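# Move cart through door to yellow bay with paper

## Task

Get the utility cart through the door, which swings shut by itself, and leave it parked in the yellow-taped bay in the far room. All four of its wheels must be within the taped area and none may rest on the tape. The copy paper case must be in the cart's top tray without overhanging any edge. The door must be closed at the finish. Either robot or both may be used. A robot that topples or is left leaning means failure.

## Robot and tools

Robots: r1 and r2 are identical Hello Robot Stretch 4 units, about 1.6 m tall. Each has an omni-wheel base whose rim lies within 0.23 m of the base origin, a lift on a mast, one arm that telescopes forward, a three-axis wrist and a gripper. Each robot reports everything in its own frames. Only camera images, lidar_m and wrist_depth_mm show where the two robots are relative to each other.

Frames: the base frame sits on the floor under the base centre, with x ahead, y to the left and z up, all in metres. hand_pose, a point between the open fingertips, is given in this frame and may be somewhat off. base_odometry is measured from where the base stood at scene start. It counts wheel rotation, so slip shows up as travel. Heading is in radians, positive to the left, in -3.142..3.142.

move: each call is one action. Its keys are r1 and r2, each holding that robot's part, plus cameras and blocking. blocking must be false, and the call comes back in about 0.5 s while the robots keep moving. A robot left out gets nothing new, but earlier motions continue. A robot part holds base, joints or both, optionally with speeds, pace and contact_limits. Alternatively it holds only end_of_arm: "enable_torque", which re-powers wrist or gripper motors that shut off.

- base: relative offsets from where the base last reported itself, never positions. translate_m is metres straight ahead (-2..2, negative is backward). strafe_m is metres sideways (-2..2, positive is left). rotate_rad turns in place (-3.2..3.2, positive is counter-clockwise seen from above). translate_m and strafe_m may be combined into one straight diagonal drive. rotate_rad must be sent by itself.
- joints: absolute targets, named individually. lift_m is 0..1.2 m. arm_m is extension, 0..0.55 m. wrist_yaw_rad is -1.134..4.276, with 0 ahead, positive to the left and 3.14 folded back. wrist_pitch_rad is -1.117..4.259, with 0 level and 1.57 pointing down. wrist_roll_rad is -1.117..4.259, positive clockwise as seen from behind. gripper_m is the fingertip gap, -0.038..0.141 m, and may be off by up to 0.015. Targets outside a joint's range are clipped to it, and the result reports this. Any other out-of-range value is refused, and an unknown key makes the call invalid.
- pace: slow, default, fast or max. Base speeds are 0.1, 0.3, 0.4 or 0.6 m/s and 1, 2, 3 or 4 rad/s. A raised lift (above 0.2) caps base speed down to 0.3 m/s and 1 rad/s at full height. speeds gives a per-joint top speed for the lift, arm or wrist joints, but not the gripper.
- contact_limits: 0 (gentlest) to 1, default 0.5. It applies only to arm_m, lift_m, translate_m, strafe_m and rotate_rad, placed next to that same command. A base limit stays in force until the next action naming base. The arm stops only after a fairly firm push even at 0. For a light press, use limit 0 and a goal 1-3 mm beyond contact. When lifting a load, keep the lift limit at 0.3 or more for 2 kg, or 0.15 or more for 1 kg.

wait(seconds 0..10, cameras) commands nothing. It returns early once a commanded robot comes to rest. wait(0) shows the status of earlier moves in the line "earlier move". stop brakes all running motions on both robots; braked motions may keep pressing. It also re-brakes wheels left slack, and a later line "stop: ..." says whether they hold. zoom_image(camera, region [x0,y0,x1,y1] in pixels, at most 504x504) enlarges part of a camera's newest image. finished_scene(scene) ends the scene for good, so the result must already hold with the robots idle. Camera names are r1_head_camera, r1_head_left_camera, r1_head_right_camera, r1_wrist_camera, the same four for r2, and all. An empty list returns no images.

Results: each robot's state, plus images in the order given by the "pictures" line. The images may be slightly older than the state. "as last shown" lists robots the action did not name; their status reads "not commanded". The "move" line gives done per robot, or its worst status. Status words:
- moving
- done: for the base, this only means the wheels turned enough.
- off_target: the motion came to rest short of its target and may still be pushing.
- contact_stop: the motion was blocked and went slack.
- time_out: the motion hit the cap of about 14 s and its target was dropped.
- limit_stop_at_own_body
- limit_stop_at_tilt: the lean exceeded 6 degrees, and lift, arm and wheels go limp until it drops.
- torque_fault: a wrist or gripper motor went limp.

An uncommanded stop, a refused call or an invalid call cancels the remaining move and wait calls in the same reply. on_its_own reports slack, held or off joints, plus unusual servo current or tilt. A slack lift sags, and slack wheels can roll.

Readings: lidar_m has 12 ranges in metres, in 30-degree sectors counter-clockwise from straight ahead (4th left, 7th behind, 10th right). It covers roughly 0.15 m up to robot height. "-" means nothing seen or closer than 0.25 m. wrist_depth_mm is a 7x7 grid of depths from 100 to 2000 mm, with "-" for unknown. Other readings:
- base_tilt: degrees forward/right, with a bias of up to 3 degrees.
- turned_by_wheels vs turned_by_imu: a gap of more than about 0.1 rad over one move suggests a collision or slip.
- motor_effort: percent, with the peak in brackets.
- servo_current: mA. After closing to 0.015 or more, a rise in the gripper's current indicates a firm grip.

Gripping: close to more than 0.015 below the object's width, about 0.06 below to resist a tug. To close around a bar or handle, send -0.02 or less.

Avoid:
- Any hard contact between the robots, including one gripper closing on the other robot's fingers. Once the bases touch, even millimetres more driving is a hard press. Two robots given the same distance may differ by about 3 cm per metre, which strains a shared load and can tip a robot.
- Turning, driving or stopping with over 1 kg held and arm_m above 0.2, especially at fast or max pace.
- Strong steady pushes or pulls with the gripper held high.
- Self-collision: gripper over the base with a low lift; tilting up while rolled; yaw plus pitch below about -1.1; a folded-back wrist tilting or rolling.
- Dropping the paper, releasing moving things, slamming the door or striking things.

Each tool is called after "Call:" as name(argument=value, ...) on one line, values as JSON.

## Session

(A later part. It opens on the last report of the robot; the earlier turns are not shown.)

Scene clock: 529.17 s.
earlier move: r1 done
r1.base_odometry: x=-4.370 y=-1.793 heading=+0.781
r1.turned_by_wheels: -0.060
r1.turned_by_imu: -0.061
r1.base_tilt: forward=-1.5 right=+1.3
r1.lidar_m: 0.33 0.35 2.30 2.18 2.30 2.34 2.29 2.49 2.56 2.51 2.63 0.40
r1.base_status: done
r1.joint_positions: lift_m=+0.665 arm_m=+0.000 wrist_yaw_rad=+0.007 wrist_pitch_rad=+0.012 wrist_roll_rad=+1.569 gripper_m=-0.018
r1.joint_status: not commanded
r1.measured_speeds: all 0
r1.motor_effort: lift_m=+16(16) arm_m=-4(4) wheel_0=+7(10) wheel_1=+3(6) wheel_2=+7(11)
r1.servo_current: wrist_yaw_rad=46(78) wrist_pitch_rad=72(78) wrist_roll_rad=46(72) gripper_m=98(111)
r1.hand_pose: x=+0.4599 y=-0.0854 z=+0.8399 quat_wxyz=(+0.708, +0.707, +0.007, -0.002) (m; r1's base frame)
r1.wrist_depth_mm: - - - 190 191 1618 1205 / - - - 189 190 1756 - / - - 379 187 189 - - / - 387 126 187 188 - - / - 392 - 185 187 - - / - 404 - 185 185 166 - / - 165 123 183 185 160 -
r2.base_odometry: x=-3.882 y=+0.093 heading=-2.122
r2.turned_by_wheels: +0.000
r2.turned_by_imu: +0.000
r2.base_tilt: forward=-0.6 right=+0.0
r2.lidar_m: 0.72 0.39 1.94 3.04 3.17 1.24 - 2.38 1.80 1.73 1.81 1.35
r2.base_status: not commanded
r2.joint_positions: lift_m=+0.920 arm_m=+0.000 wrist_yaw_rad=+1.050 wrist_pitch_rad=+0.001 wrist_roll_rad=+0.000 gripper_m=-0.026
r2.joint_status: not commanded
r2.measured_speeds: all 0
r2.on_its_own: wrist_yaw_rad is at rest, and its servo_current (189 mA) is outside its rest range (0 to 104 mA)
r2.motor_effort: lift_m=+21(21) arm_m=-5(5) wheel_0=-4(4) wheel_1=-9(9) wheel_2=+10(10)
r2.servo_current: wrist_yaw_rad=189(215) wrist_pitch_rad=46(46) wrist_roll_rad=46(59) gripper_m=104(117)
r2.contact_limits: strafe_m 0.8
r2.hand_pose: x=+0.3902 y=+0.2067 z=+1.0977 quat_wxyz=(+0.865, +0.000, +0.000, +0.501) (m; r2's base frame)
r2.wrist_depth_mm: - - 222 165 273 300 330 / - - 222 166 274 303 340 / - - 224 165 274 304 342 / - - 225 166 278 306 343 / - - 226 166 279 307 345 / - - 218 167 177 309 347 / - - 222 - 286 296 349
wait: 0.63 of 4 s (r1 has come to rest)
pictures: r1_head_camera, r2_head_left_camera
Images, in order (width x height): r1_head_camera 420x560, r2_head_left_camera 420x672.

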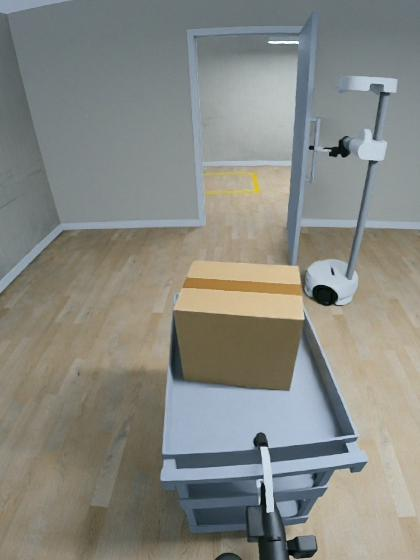

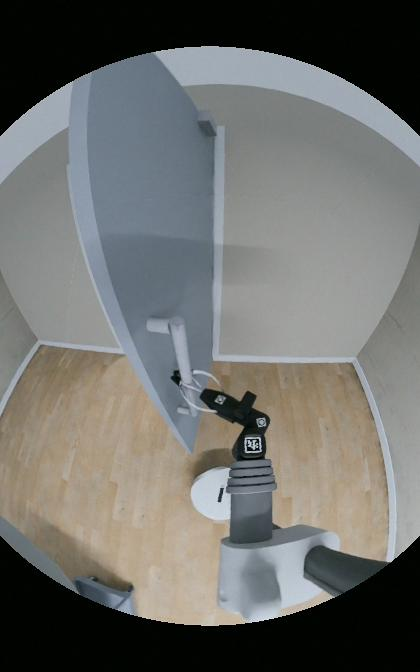

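Call:
move(r1={"base":{"translate_m":0.4},"pace":"slow"}, blocking=false, cameras=[])

Call:
wait(seconds=6, cameras=["r1_head_camera","r2_head_left_camera","r1_wrist_camera"])

Scene clock: 542.23 s.
move: r1 moving
r1.base_odometry: x=-4.361 y=-1.785 heading=+0.781
r1.turned_by_wheels: +0.000
r1.turned_by_imu: +0.000
r1.base_tilt: forward=-1.6 right=+1.3
r1.lidar_m: 0.31 0.34 2.31 2.20 2.31 2.38 2.31 2.48 2.58 2.51 2.65 0.40
r1.base_status: translate_m moving
r1.joint_positions: lift_m=+0.665 arm_m=+0.000 wrist_yaw_rad=+0.003 wrist_pitch_rad=+0.012 wrist_roll_rad=+1.571 gripper_m=-0.018
r1.joint_status: not commanded
r1.measured_speeds: translate_m=+0.049 strafe_m=+0.000 rotate_rad=+0.002 lift_m=+0.000 arm_m=+0.000 wrist_yaw_rad=-0.006 wrist_pitch_rad=+0.000 wrist_roll_rad=+0.007
r1.motor_effort: lift_m=+16(16) arm_m=+1(4) wheel_0=+7(10) wheel_1=+4(7) wheel_2=-10(10)
r1.servo_current: wrist_yaw_rad=52(78) wrist_pitch_rad=65(72) wrist_roll_rad=52(59) gripper_m=98(111)
r1.hand_pose: x=+0.4595 y=-0.0866 z=+0.8399 quat_wxyz=(+0.707, +0.707, +0.005, -0.003) (m; r1's base frame)
r1.wrist_depth_mm: - - - 195 196 1618 1160 / - - - 192 193 1756 - / - - 129 190 191 - - / - 384 128 188 189 - - / - 392 - 187 187 - - / - 402 - 184 185 167 - / - 159 123 182 183 158 -
r2.base_odometry: x=-3.882 y=+0.093 heading=-2.122
r2.turned_by_wheels: +0.000
r2.turned_by_imu: +0.000
r2.base_tilt: forward=-0.6 right=+0.1
r2.lidar_m: 0.75 0.38 1.96 3.02 3.18 1.25 - 2.38 1.78 1.72 1.82 1.38
r2.base_status: not commanded
r2.joint_positions: lift_m=+0.920 arm_m=+0.000 wrist_yaw_rad=+1.050 wrist_pitch_rad=+0.001 wrist_roll_rad=+0.000 gripper_m=-0.026
r2.joint_status: not commanded
r2.measured_speeds: all 0
r2.motor_effort: lift_m=+21(21) arm_m=-4(5) wheel_0=-3(4) wheel_1=-9(9) wheel_2=+10(10)
r2.servo_current: wrist_yaw_rad=202(202) wrist_pitch_rad=39(39) wrist_roll_rad=46(59) gripper_m=104(117)
r2.contact_limits: strafe_m 0.8
r2.hand_pose: x=+0.3902 y=+0.2067 z=+1.0977 quat_wxyz=(+0.865, +0.000, +0.000, +0.501) (m; r2's base frame)
r2.wrist_depth_mm: - - 222 164 272 300 334 / - - 224 165 274 306 340 / - - 224 165 276 303 342 / - - 225 165 276 306 343 / - - 226 166 278 307 345 / - - 218 167 178 309 347 / - - 222 - 285 296 351
pictures: none
No camera images: "cameras" was empty.

Scene clock: 547.03 s.
earlier move: r1 done
r1.base_odometry: x=-4.086 y=-1.512 heading=+0.781
r1.turned_by_wheels: +0.000
r1.turned_by_imu: +0.000
r1.base_tilt: forward=-1.6 right=+1.3
r1.lidar_m: 0.31 0.33 2.29 2.20 2.30 2.78 2.70 2.89 2.58 2.50 2.66 0.40
r1.base_status: done
r1.joint_positions: lift_m=+0.665 arm_m=+0.000 wrist_yaw_rad=-0.001 wrist_pitch_rad=+0.012 wrist_roll_rad=+1.572 gripper_m=-0.019
r1.joint_status: not commanded
r1.measured_speeds: all 0
r1.motor_effort: lift_m=+16(16) arm_m=+4(4) wheel_0=+6(11) wheel_1=+2(8) wheel_2=-2(15)
r1.servo_current: wrist_yaw_rad=46(78) wrist_pitch_rad=65(78) wrist_roll_rad=52(72) gripper_m=98(111)
r1.hand_pose: x=+0.4592 y=-0.0876 z=+0.8399 quat_wxyz=(+0.707, +0.707, +0.004, -0.004) (m; r1's base frame)
r1.wrist_depth_mm: - - - 196 197 1397 1182 / - - 1921 193 195 1756 - / - - 130 191 192 - - / - 389 129 189 190 - - / - 394 - 187 187 - - / - 404 - 185 186 164 - / - 159 123 183 150 160 -
r2.base_odometry: x=-3.882 y=+0.093 heading=-2.122
r2.turned_by_wheels: +0.000
r2.turned_by_imu: +0.001
r2.base_tilt: forward=-0.6 right=+0.0
r2.lidar_m: 0.76 0.38 1.93 3.01 1.02 0.93 - 2.39 1.80 1.70 1.82 1.34
r2.base_status: not commanded
r2.joint_positions: lift_m=+0.920 arm_m=+0.000 wrist_yaw_rad=+1.050 wrist_pitch_rad=+0.001 wrist_roll_rad=+0.000 gripper_m=-0.026
r2.joint_status: not commanded
r2.measured_speeds: all 0
r2.on_its_own: wrist_yaw_rad is at rest, and its servo_current (202 mA) is outside its rest range (0 to 104 mA)
r2.motor_effort: lift_m=+20(21) arm_m=-4(5) wheel_0=-4(4) wheel_1=-9(9) wheel_2=+10(10)
r2.servo_current: wrist_yaw_rad=202(215) wrist_pitch_rad=39(46) wrist_roll_rad=46(65) gripper_m=111(117)
r2.contact_limits: strafe_m 0.8
r2.hand_pose: x=+0.3902 y=+0.2067 z=+1.0977 quat_wxyz=(+0.865, +0.000, +0.000, +0.501) (m; r2's base frame)
r2.wrist_depth_mm: - - 222 164 273 303 332 / - - 223 166 273 303 342 / - - 224 165 276 304 342 / - - 224 166 276 306 342 / - - 226 166 277 307 345 / - - 218 167 178 309 347 / - - 222 - 286 296 351
wait: 4.80 of 6 s (r1 has come to rest)
pictures: r1_head_camera, r1_wrist_camera, r2_head_left_camera
Images, in order (width x height): r1_head_camera 420x560, r1_wrist_camera 616x392, r2_head_left_camera 420x672.

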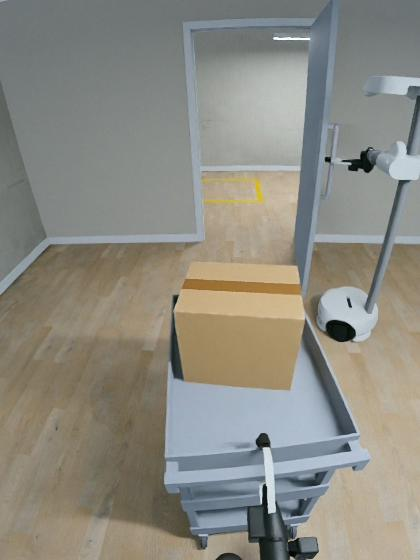

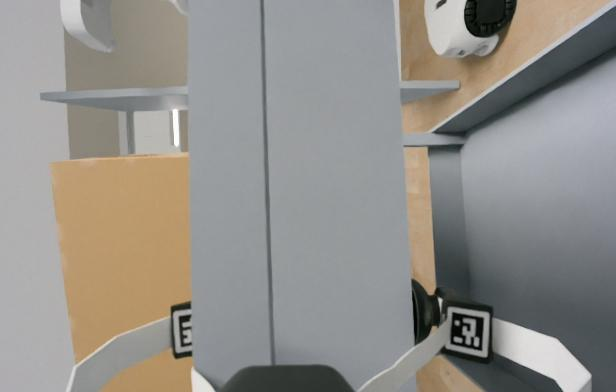

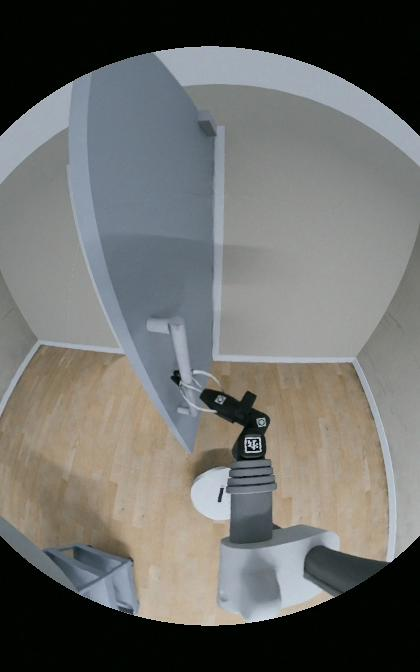

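Call:
move(r1={"base":{"translate_m":0.25,"strafe_m":0.06},"pace":"slow"}, blocking=false, cameras=[])

Call:
wait(seconds=6, cameras=["r1_head_camera","r2_head_left_camera","r1_head_left_camera","r1_head_right_camera"])

Scene clock: 561.03 s.
move: r1 moving
r1.base_odometry: x=-4.079 y=-1.501 heading=+0.782
r1.turned_by_wheels: +0.000
r1.turned_by_imu: +0.000
r1.base_tilt: forward=-1.6 right=+1.3
r1.lidar_m: 0.33 0.34 2.26 2.21 2.30 2.79 2.72 2.90 2.60 2.53 2.66 0.41
r1.base_status: translate_m moving; strafe_m moving
r1.joint_positions: lift_m=+0.665 arm_m=+0.000 wrist_yaw_rad=-0.001 wrist_pitch_rad=+0.012 wrist_roll_rad=+1.572 gripper_m=-0.019
r1.joint_status: not commanded
r1.measured_speeds: translate_m=+0.048 strafe_m=+0.012 rotate_rad=-0.002 lift_m=+0.000 arm_m=+0.000 wrist_yaw_rad=+0.000 wrist_pitch_rad=+0.000 wrist_roll_rad=+0.000
r1.motor_effort: lift_m=+16(16) arm_m=+4(4) wheel_0=+8(10) wheel_1=+6(7) wheel_2=-8(8)
r1.servo_current: wrist_yaw_rad=46(59) wrist_pitch_rad=65(78) wrist_roll_rad=39(65) gripper_m=91(98)
r1.hand_pose: x=+0.4592 y=-0.0876 z=+0.8399 quat_wxyz=(+0.707, +0.707, +0.004, -0.004) (m; r1's base frame)
r1.wrist_depth_mm: - - - 197 198 1430 1182 / - - 133 195 196 1576 - / - - 131 191 193 - - / - 389 129 189 191 - - / - 392 - 188 189 - - / - 402 - 185 186 164 - / - 159 124 183 150 158 -
r2.base_odometry: x=-3.882 y=+0.093 heading=-2.122
r2.turned_by_wheels: +0.000
r2.turned_by_imu: +0.000
r2.base_tilt: forward=-0.6 right=+0.1
r2.lidar_m: 0.71 0.39 1.95 3.03 1.01 0.92 - 2.44 1.80 1.72 1.82 1.37
r2.base_status: not commanded
r2.joint_positions: lift_m=+0.920 arm_m=+0.000 wrist_yaw_rad=+1.050 wrist_pitch_rad=+0.001 wrist_roll_rad=+0.000 gripper_m=-0.026
r2.joint_status: not commanded
r2.measured_speeds: all 0
r2.motor_effort: lift_m=+20(21) arm_m=-4(5) wheel_0=-4(4) wheel_1=-9(9) wheel_2=+10(10)
r2.servo_current: wrist_yaw_rad=195(208) wrist_pitch_rad=39(46) wrist_roll_rad=46(52) gripper_m=111(117)
r2.contact_limits: strafe_m 0.8
r2.hand_pose: x=+0.3902 y=+0.2067 z=+1.0977 quat_wxyz=(+0.865, +0.000, +0.000, +0.501) (m; r2's base frame)
r2.wrist_depth_mm: - - 222 164 272 301 332 / - - 222 165 274 304 340 / - - 224 165 274 304 343 / - - 225 165 277 306 343 / - - 226 166 278 309 345 / - - 218 166 178 310 349 / - - 222 - 287 296 349
pictures: none
No camera images: "cameras" was empty.

Scene clock: 564.37 s.
earlier move: r1 done
r1.base_odometry: x=-3.951 y=-1.293 heading=+0.781
r1.turned_by_wheels: +0.000
r1.turned_by_imu: -0.001
r1.base_tilt: forward=-1.6 right=+1.3
r1.lidar_m: 0.33 0.34 2.20 2.13 2.24 3.05 2.96 3.14 2.68 2.59 2.73 0.40
r1.base_status: done
r1.joint_positions: lift_m=+0.665 arm_m=+0.000 wrist_yaw_rad=-0.001 wrist_pitch_rad=+0.012 wrist_roll_rad=+1.572 gripper_m=-0.019
r1.joint_status: not commanded
r1.measured_speeds: all 0
r1.motor_effort: lift_m=+16(16) arm_m=+4(4) wheel_0=+1(10) wheel_1=+4(9) wheel_2=-5(10)
r1.servo_current: wrist_yaw_rad=46(72) wrist_pitch_rad=65(78) wrist_roll_rad=39(72) gripper_m=98(104)
r1.hand_pose: x=+0.4592 y=-0.0876 z=+0.8399 quat_wxyz=(+0.707, +0.707, +0.004, -0.004) (m; r1's base frame)
r1.wrist_depth_mm: - - 138 201 203 1366 1182 / - - - 198 199 1618 - / - - - 195 196 - - / - 384 131 191 191 - - / - 394 - 189 189 - - / - 399 173 185 186 164 - / - 153 124 182 150 160 -
r2.base_odometry: x=-3.882 y=+0.093 heading=-2.122
r2.turned_by_wheels: +0.000
r2.turned_by_imu: +0.000
r2.base_tilt: forward=-0.6 right=+0.0
r2.lidar_m: 0.73 0.38 1.94 3.02 0.80 0.92 - 2.41 1.79 1.71 1.81 1.34
r2.base_status: not commanded
r2.joint_positions: lift_m=+0.920 arm_m=+0.000 wrist_yaw_rad=+1.050 wrist_pitch_rad=+0.001 wrist_roll_rad=+0.000 gripper_m=-0.026
r2.joint_status: not commanded
r2.measured_speeds: all 0
r2.on_its_own: wrist_yaw_rad is at rest, and its servo_current (189 mA) is outside its rest range (0 to 104 mA)
r2.motor_effort: lift_m=+20(21) arm_m=-4(5) wheel_0=-4(4) wheel_1=-9(9) wheel_2=+10(10)
r2.servo_current: wrist_yaw_rad=189(208) wrist_pitch_rad=46(46) wrist_roll_rad=39(65) gripper_m=117(117)
r2.contact_limits: strafe_m 0.8
r2.hand_pose: x=+0.3902 y=+0.2067 z=+1.0977 quat_wxyz=(+0.865, +0.000, +0.000, +0.501) (m; r2's base frame)
r2.wrist_depth_mm: - - 223 164 273 301 332 / - - 223 166 273 304 340 / - - 224 165 276 304 342 / - - 226 166 277 304 342 / - - 225 166 277 307 343 / - - 218 166 178 310 349 / - - 221 - 286 296 351
wait: 3.33 of 6 s (r1 has come to rest)
pictures: r1_head_camera, r1_head_left_camera, r1_head_right_camera, r2_head_left_camera
Images, in order (width x height): r1_head_camera 420x560, r1_head_left_camera 420x672, r1_head_right_camera 420x672, r2_head_left_camera 420x672.

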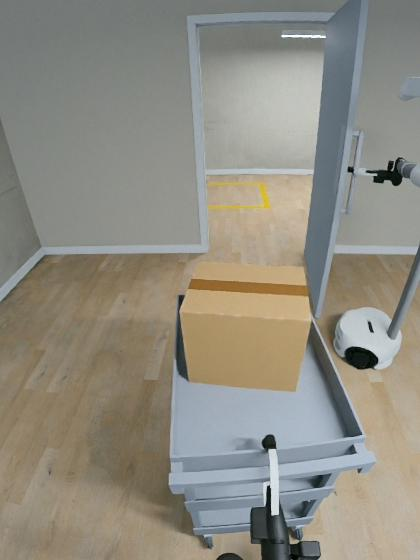

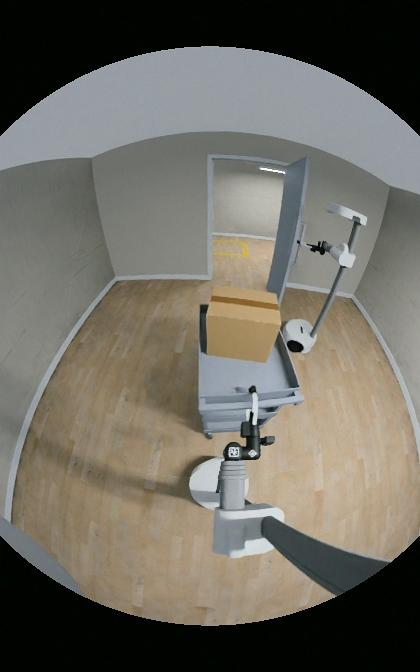

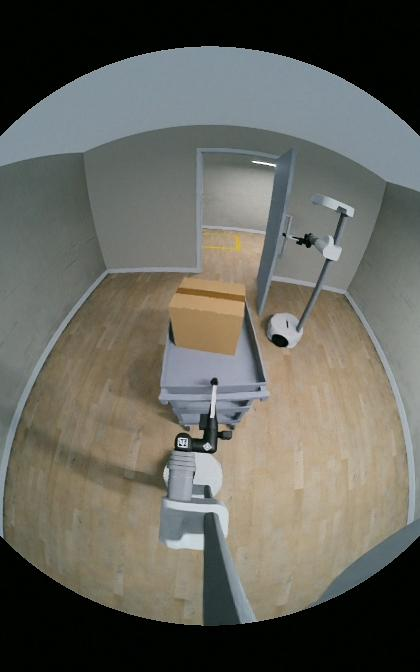

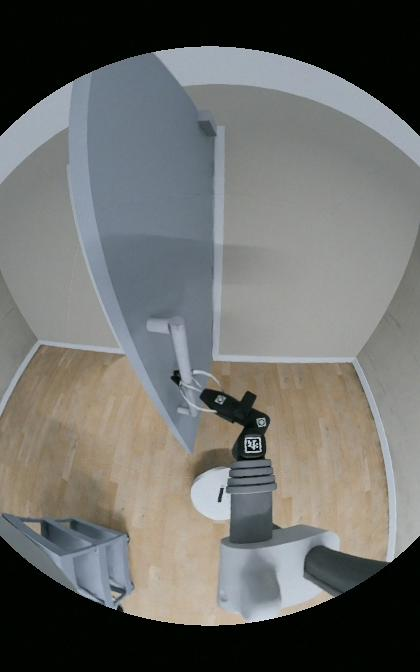

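Call:
move(r1={"base":{"rotate_rad":-0.04},"pace":"slow"}, blocking=false, cameras=[])

Call:
wait(seconds=2, cameras=[])

Call:
move(r1={"base":{"strafe_m":-0.08,"translate_m":-0.15},"pace":"slow"}, blocking=false, cameras=[])

Call:
wait(seconds=5, cameras=["r1_head_camera"])

Call:
move(r1={"base":{"translate_m":-0.7},"pace":"slow"}, blocking=false, cameras=[])

Call:
wait(seconds=10, cameras=["r1_head_camera","r1_wrist_camera"])

Scene clock: 588.63 s.
move: r1 moving
r1.base_odometry: x=-3.951 y=-1.293 heading=+0.742
r1.turned_by_wheels: -0.039
r1.turned_by_imu: -0.039
r1.base_tilt: forward=-1.6 right=+1.3
r1.lidar_m: 0.31 0.33 2.20 2.15 2.24 3.08 2.95 3.10 2.70 2.58 2.69 0.39
r1.base_status: rotate_rad moving
r1.joint_positions: lift_m=+0.665 arm_m=+0.000 wrist_yaw_rad=+0.001 wrist_pitch_rad=+0.012 wrist_roll_rad=+1.572 gripper_m=-0.019
r1.joint_status: not commanded
r1.measured_speeds: all 0
r1.motor_effort: lift_m=+16(16) arm_m=+4(4) wheel_0=+6(7) wheel_1=+2(8) wheel_2=+3(5)
r1.servo_current: wrist_yaw_rad=52(59) wrist_pitch_rad=65(72) wrist_roll_rad=46(65) gripper_m=98(98)
r1.hand_pose: x=+0.4593 y=-0.0871 z=+0.8399 quat_wxyz=(+0.707, +0.707, +0.005, -0.004) (m; r1's base frame)
r1.wrist_depth_mm: - - - 199 202 1397 1182 / - - - 196 198 1618 - / - - 132 193 195 - - / - 389 130 190 191 - - / - 394 - 187 189 - - / - 399 174 185 186 164 - / - 159 124 182 150 158 -
r2: as last shown
r2.lidar_m: 0.74 0.37 1.94 3.02 0.80 0.89 - 2.42 1.79 1.72 1.80 1.37
r2.on_its_own: wrist_yaw_rad is at rest, and its servo_current (202 mA) is outside its rest range (0 to 104 mA)
r2.motor_effort: lift_m=+21(21) arm_m=-5(5) wheel_0=-4(4) wheel_1=-9(9) wheel_2=+10(10)
r2.servo_current: wrist_yaw_rad=202(208) wrist_pitch_rad=39(46) wrist_roll_rad=39(59) gripper_m=111(117)
r2.contact_limits: strafe_m 0.8
r2.wrist_depth_mm: - - 223 164 273 303 330 / - - 224 165 274 304 340 / - - 224 165 276 304 342 / - - 224 165 276 304 343 / - - 225 167 277 306 347 / - - 219 167 178 309 347 / - - 221 - 286 296 351
pictures: none
No camera images: "cameras" was empty.

Scene clock: 588.83 s.
earlier move: r1 done
r1.base_odometry: x=-3.951 y=-1.293 heading=+0.742
r1.turned_by_wheels: +0.000
r1.turned_by_imu: +0.000
r1.base_tilt: forward=-1.6 right=+1.3
r1.lidar_m: 0.33 0.35 2.22 2.15 2.23 3.06 2.96 3.08 2.70 2.59 2.69 0.37
r1.base_status: done
r1.joint_positions: lift_m=+0.665 arm_m=+0.000 wrist_yaw_rad=+0.001 wrist_pitch_rad=+0.012 wrist_roll_rad=+1.572 gripper_m=-0.019
r1.joint_status: not commanded
r1.measured_speeds: all 0
r1.motor_effort: lift_m=+16(16) arm_m=+4(4) wheel_0=+7(7) wheel_1=+2(8) wheel_2=+4(5)
r1.servo_current: wrist_yaw_rad=52(59) wrist_pitch_rad=65(72) wrist_roll_rad=65(65) gripper_m=91(98)
r1.hand_pose: x=+0.4593 y=-0.0871 z=+0.8399 quat_wxyz=(+0.707, +0.707, +0.005, -0.004) (m; r1's base frame)
r1.wrist_depth_mm: - - - 200 202 1397 1160 / - - - 197 199 1618 - / - - 132 193 194 - - / - 387 130 190 192 - - / - 394 - 188 189 - - / - 397 174 185 186 164 - / - 159 124 182 150 158 -
r2.base_odometry: x=-3.882 y=+0.093 heading=-2.122
r2.turned_by_wheels: +0.000
r2.turned_by_imu: +0.000
r2.base_tilt: forward=-0.6 right=+0.0
r2.lidar_m: 0.73 0.39 1.91 3.00 0.78 0.90 - 2.42 1.80 1.72 1.81 1.36
r2.base_status: not commanded
r2.joint_positions: lift_m=+0.920 arm_m=+0.000 wrist_yaw_rad=+1.050 wrist_pitch_rad=+0.001 wrist_roll_rad=+0.000 gripper_m=-0.026
r2.joint_status: not commanded
r2.measured_speeds: all 0
r2.on_its_own: wrist_yaw_rad is at rest, and its servo_current (195 mA) is outside its rest range (0 to 104 mA)
r2.motor_effort: lift_m=+20(21) arm_m=-5(5) wheel_0=-4(4) wheel_1=-8(9) wheel_2=+10(10)
r2.servo_current: wrist_yaw_rad=195(208) wrist_pitch_rad=39(46) wrist_roll_rad=46(59) gripper_m=104(117)
r2.contact_limits: strafe_m 0.8
r2.hand_pose: x=+0.3902 y=+0.2067 z=+1.0977 quat_wxyz=(+0.865, +0.000, +0.000, +0.501) (m; r2's base frame)
r2.wrist_depth_mm: - - 223 164 273 303 332 / - - 224 166 274 303 340 / - - 224 165 274 304 342 / - - 224 165 277 307 343 / - - 226 167 278 307 347 / - - 219 167 178 310 347 / - - 221 - 286 296 351
wait: 0.20 of 2 s (r1 has come to rest)
pictures: none
No camera images: "cameras" was empty.

Scene clock: 589.33 s.
move: r1 moving
r1.base_odometry: x=-3.955 y=-1.306 heading=+0.743
r1.turned_by_wheels: +0.001
r1.turned_by_imu: +0.001
r1.base_tilt: forward=-1.6 right=+1.3
r1.lidar_m: 0.33 0.34 2.23 2.16 2.23 3.06 2.95 3.10 2.69 2.58 2.68 0.37
r1.base_status: translate_m moving; strafe_m moving
r1.joint_positions: lift_m=+0.665 arm_m=+0.000 wrist_yaw_rad=+0.004 wrist_pitch_rad=+0.012 wrist_roll_rad=+1.572 gripper_m=-0.019
r1.joint_status: not commanded
r1.measured_speeds: translate_m=-0.047 strafe_m=-0.025 rotate_rad=+0.001 lift_m=+0.000 arm_m=+0.000 wrist_yaw_rad=+0.003 wrist_pitch_rad=+0.000 wrist_roll_rad=+0.000
r1.motor_effort: lift_m=+16(16) arm_m=-4(4) wheel_0=+0(7) wheel_1=-3(6) wheel_2=+10(11)
r1.servo_current: wrist_yaw_rad=52(72) wrist_pitch_rad=52(72) wrist_roll_rad=46(65) gripper_m=98(104)
r1.hand_pose: x=+0.4596 y=-0.0863 z=+0.8399 quat_wxyz=(+0.707, +0.707, +0.006, -0.003) (m; r1's base frame)
r1.wrist_depth_mm: - - - 198 201 1430 1205 / - - 134 196 198 1618 - / - - 132 193 195 - - / - 389 130 191 191 - - / - 394 - 188 189 - - / - 397 174 186 186 164 - / - 159 124 182 150 158 -
r2.base_odometry: x=-3.882 y=+0.093 heading=-2.122
r2.turned_by_wheels: +0.000
r2.turned_by_imu: +0.000
r2.base_tilt: forward=-0.6 right=+0.0
r2.lidar_m: 0.71 0.37 1.94 3.01 0.78 0.91 - 2.40 1.78 1.71 1.80 1.37
r2.base_status: not commanded
r2.joint_positions: lift_m=+0.920 arm_m=+0.000 wrist_yaw_rad=+1.050 wrist_pitch_rad=+0.001 wrist_roll_rad=+0.000 gripper_m=-0.026
r2.joint_status: not commanded
r2.measured_speeds: all 0
r2.motor_effort: lift_m=+20(21) arm_m=-5(5) wheel_0=-4(4) wheel_1=-9(9) wheel_2=+10(10)
r2.servo_current: wrist_yaw_rad=202(208) wrist_pitch_rad=33(39) wrist_roll_rad=46(52) gripper_m=111(117)
r2.contact_limits: strafe_m 0.8
r2.hand_pose: x=+0.3902 y=+0.2067 z=+1.0977 quat_wxyz=(+0.865, +0.000, +0.000, +0.501) (m; r2's base frame)
r2.wrist_depth_mm: - - 223 164 273 303 332 / - - 224 166 273 304 340 / - - 224 165 274 303 342 / - - 224 165 277 307 343 / - - 226 166 278 309 345 / - - 218 166 178 309 347 / - - 222 - 286 296 351
pictures: none
No camera images: "cameras" was empty.

Scene clock: 591.70 s.
earlier move: r1 done
r1.base_odometry: x=-4.007 y=-1.453 heading=+0.742
r1.turned_by_wheels: -0.001
r1.turned_by_imu: -0.001
r1.base_tilt: forward=-1.6 right=+1.2
r1.lidar_m: 0.33 0.32 2.30 2.21 2.30 2.90 2.82 2.95 2.62 2.52 2.62 0.42
r1.base_status: done
r1.joint_positions: lift_m=+0.665 arm_m=+0.000 wrist_yaw_rad=+0.007 wrist_pitch_rad=+0.012 wrist_roll_rad=+1.572 gripper_m=-0.019
r1.joint_status: not commanded
r1.measured_speeds: all 0
r1.motor_effort: lift_m=+16(16) arm_m=-4(4) wheel_0=-7(8) wheel_1=-4(8) wheel_2=+4(13)
r1.servo_current: wrist_yaw_rad=65(72) wrist_pitch_rad=65(78) wrist_roll_rad=59(65) gripper_m=98(104)
r1.hand_pose: x=+0.4599 y=-0.0854 z=+0.8399 quat_wxyz=(+0.707, +0.707, +0.007, -0.002) (m; r1's base frame)
r1.wrist_depth_mm: - - 1308 210 212 1308 1138 / - - 141 205 206 1499 - / - - - 199 201 1756 - / - 394 - 195 196 - - / - 394 - 191 190 - - / - 399 174 186 187 166 - / - 159 125 182 183 160 -
r2.base_odometry: x=-3.882 y=+0.093 heading=-2.122
r2.turned_by_wheels: +0.000
r2.turned_by_imu: +0.000
r2.base_tilt: forward=-0.6 right=+0.0
r2.lidar_m: 0.72 0.37 1.95 3.03 0.87 0.88 - 2.38 1.79 1.72 1.80 1.36
r2.base_status: not commanded
r2.joint_positions: lift_m=+0.920 arm_m=+0.000 wrist_yaw_rad=+1.050 wrist_pitch_rad=+0.001 wrist_roll_rad=+0.000 gripper_m=-0.026
r2.joint_status: not commanded
r2.measured_speeds: all 0
r2.on_its_own: wrist_yaw_rad is at rest, and its servo_current (202 mA) is outside its rest range (0 to 104 mA)
r2.motor_effort: lift_m=+20(21) arm_m=-5(5) wheel_0=-4(4) wheel_1=-9(9) wheel_2=+10(10)
r2.servo_current: wrist_yaw_rad=202(215) wrist_pitch_rad=39(46) wrist_roll_rad=46(59) gripper_m=111(117)
r2.contact_limits: strafe_m 0.8
r2.hand_pose: x=+0.3902 y=+0.2067 z=+1.0977 quat_wxyz=(+0.865, +0.000, +0.000, +0.501) (m; r2's base frame)
r2.wrist_depth_mm: - - 222 164 273 301 332 / - - 223 166 274 303 342 / - - 224 165 273 304 342 / - - 224 165 277 309 343 / - - 226 167 278 309 343 / - - 219 166 178 310 347 / - - 221 - 286 294 351
wait: 2.37 of 5 s (r1 has come to rest)
pictures: r1_head_camera
Images, in order (width x height): r1_head_camera 420x560.

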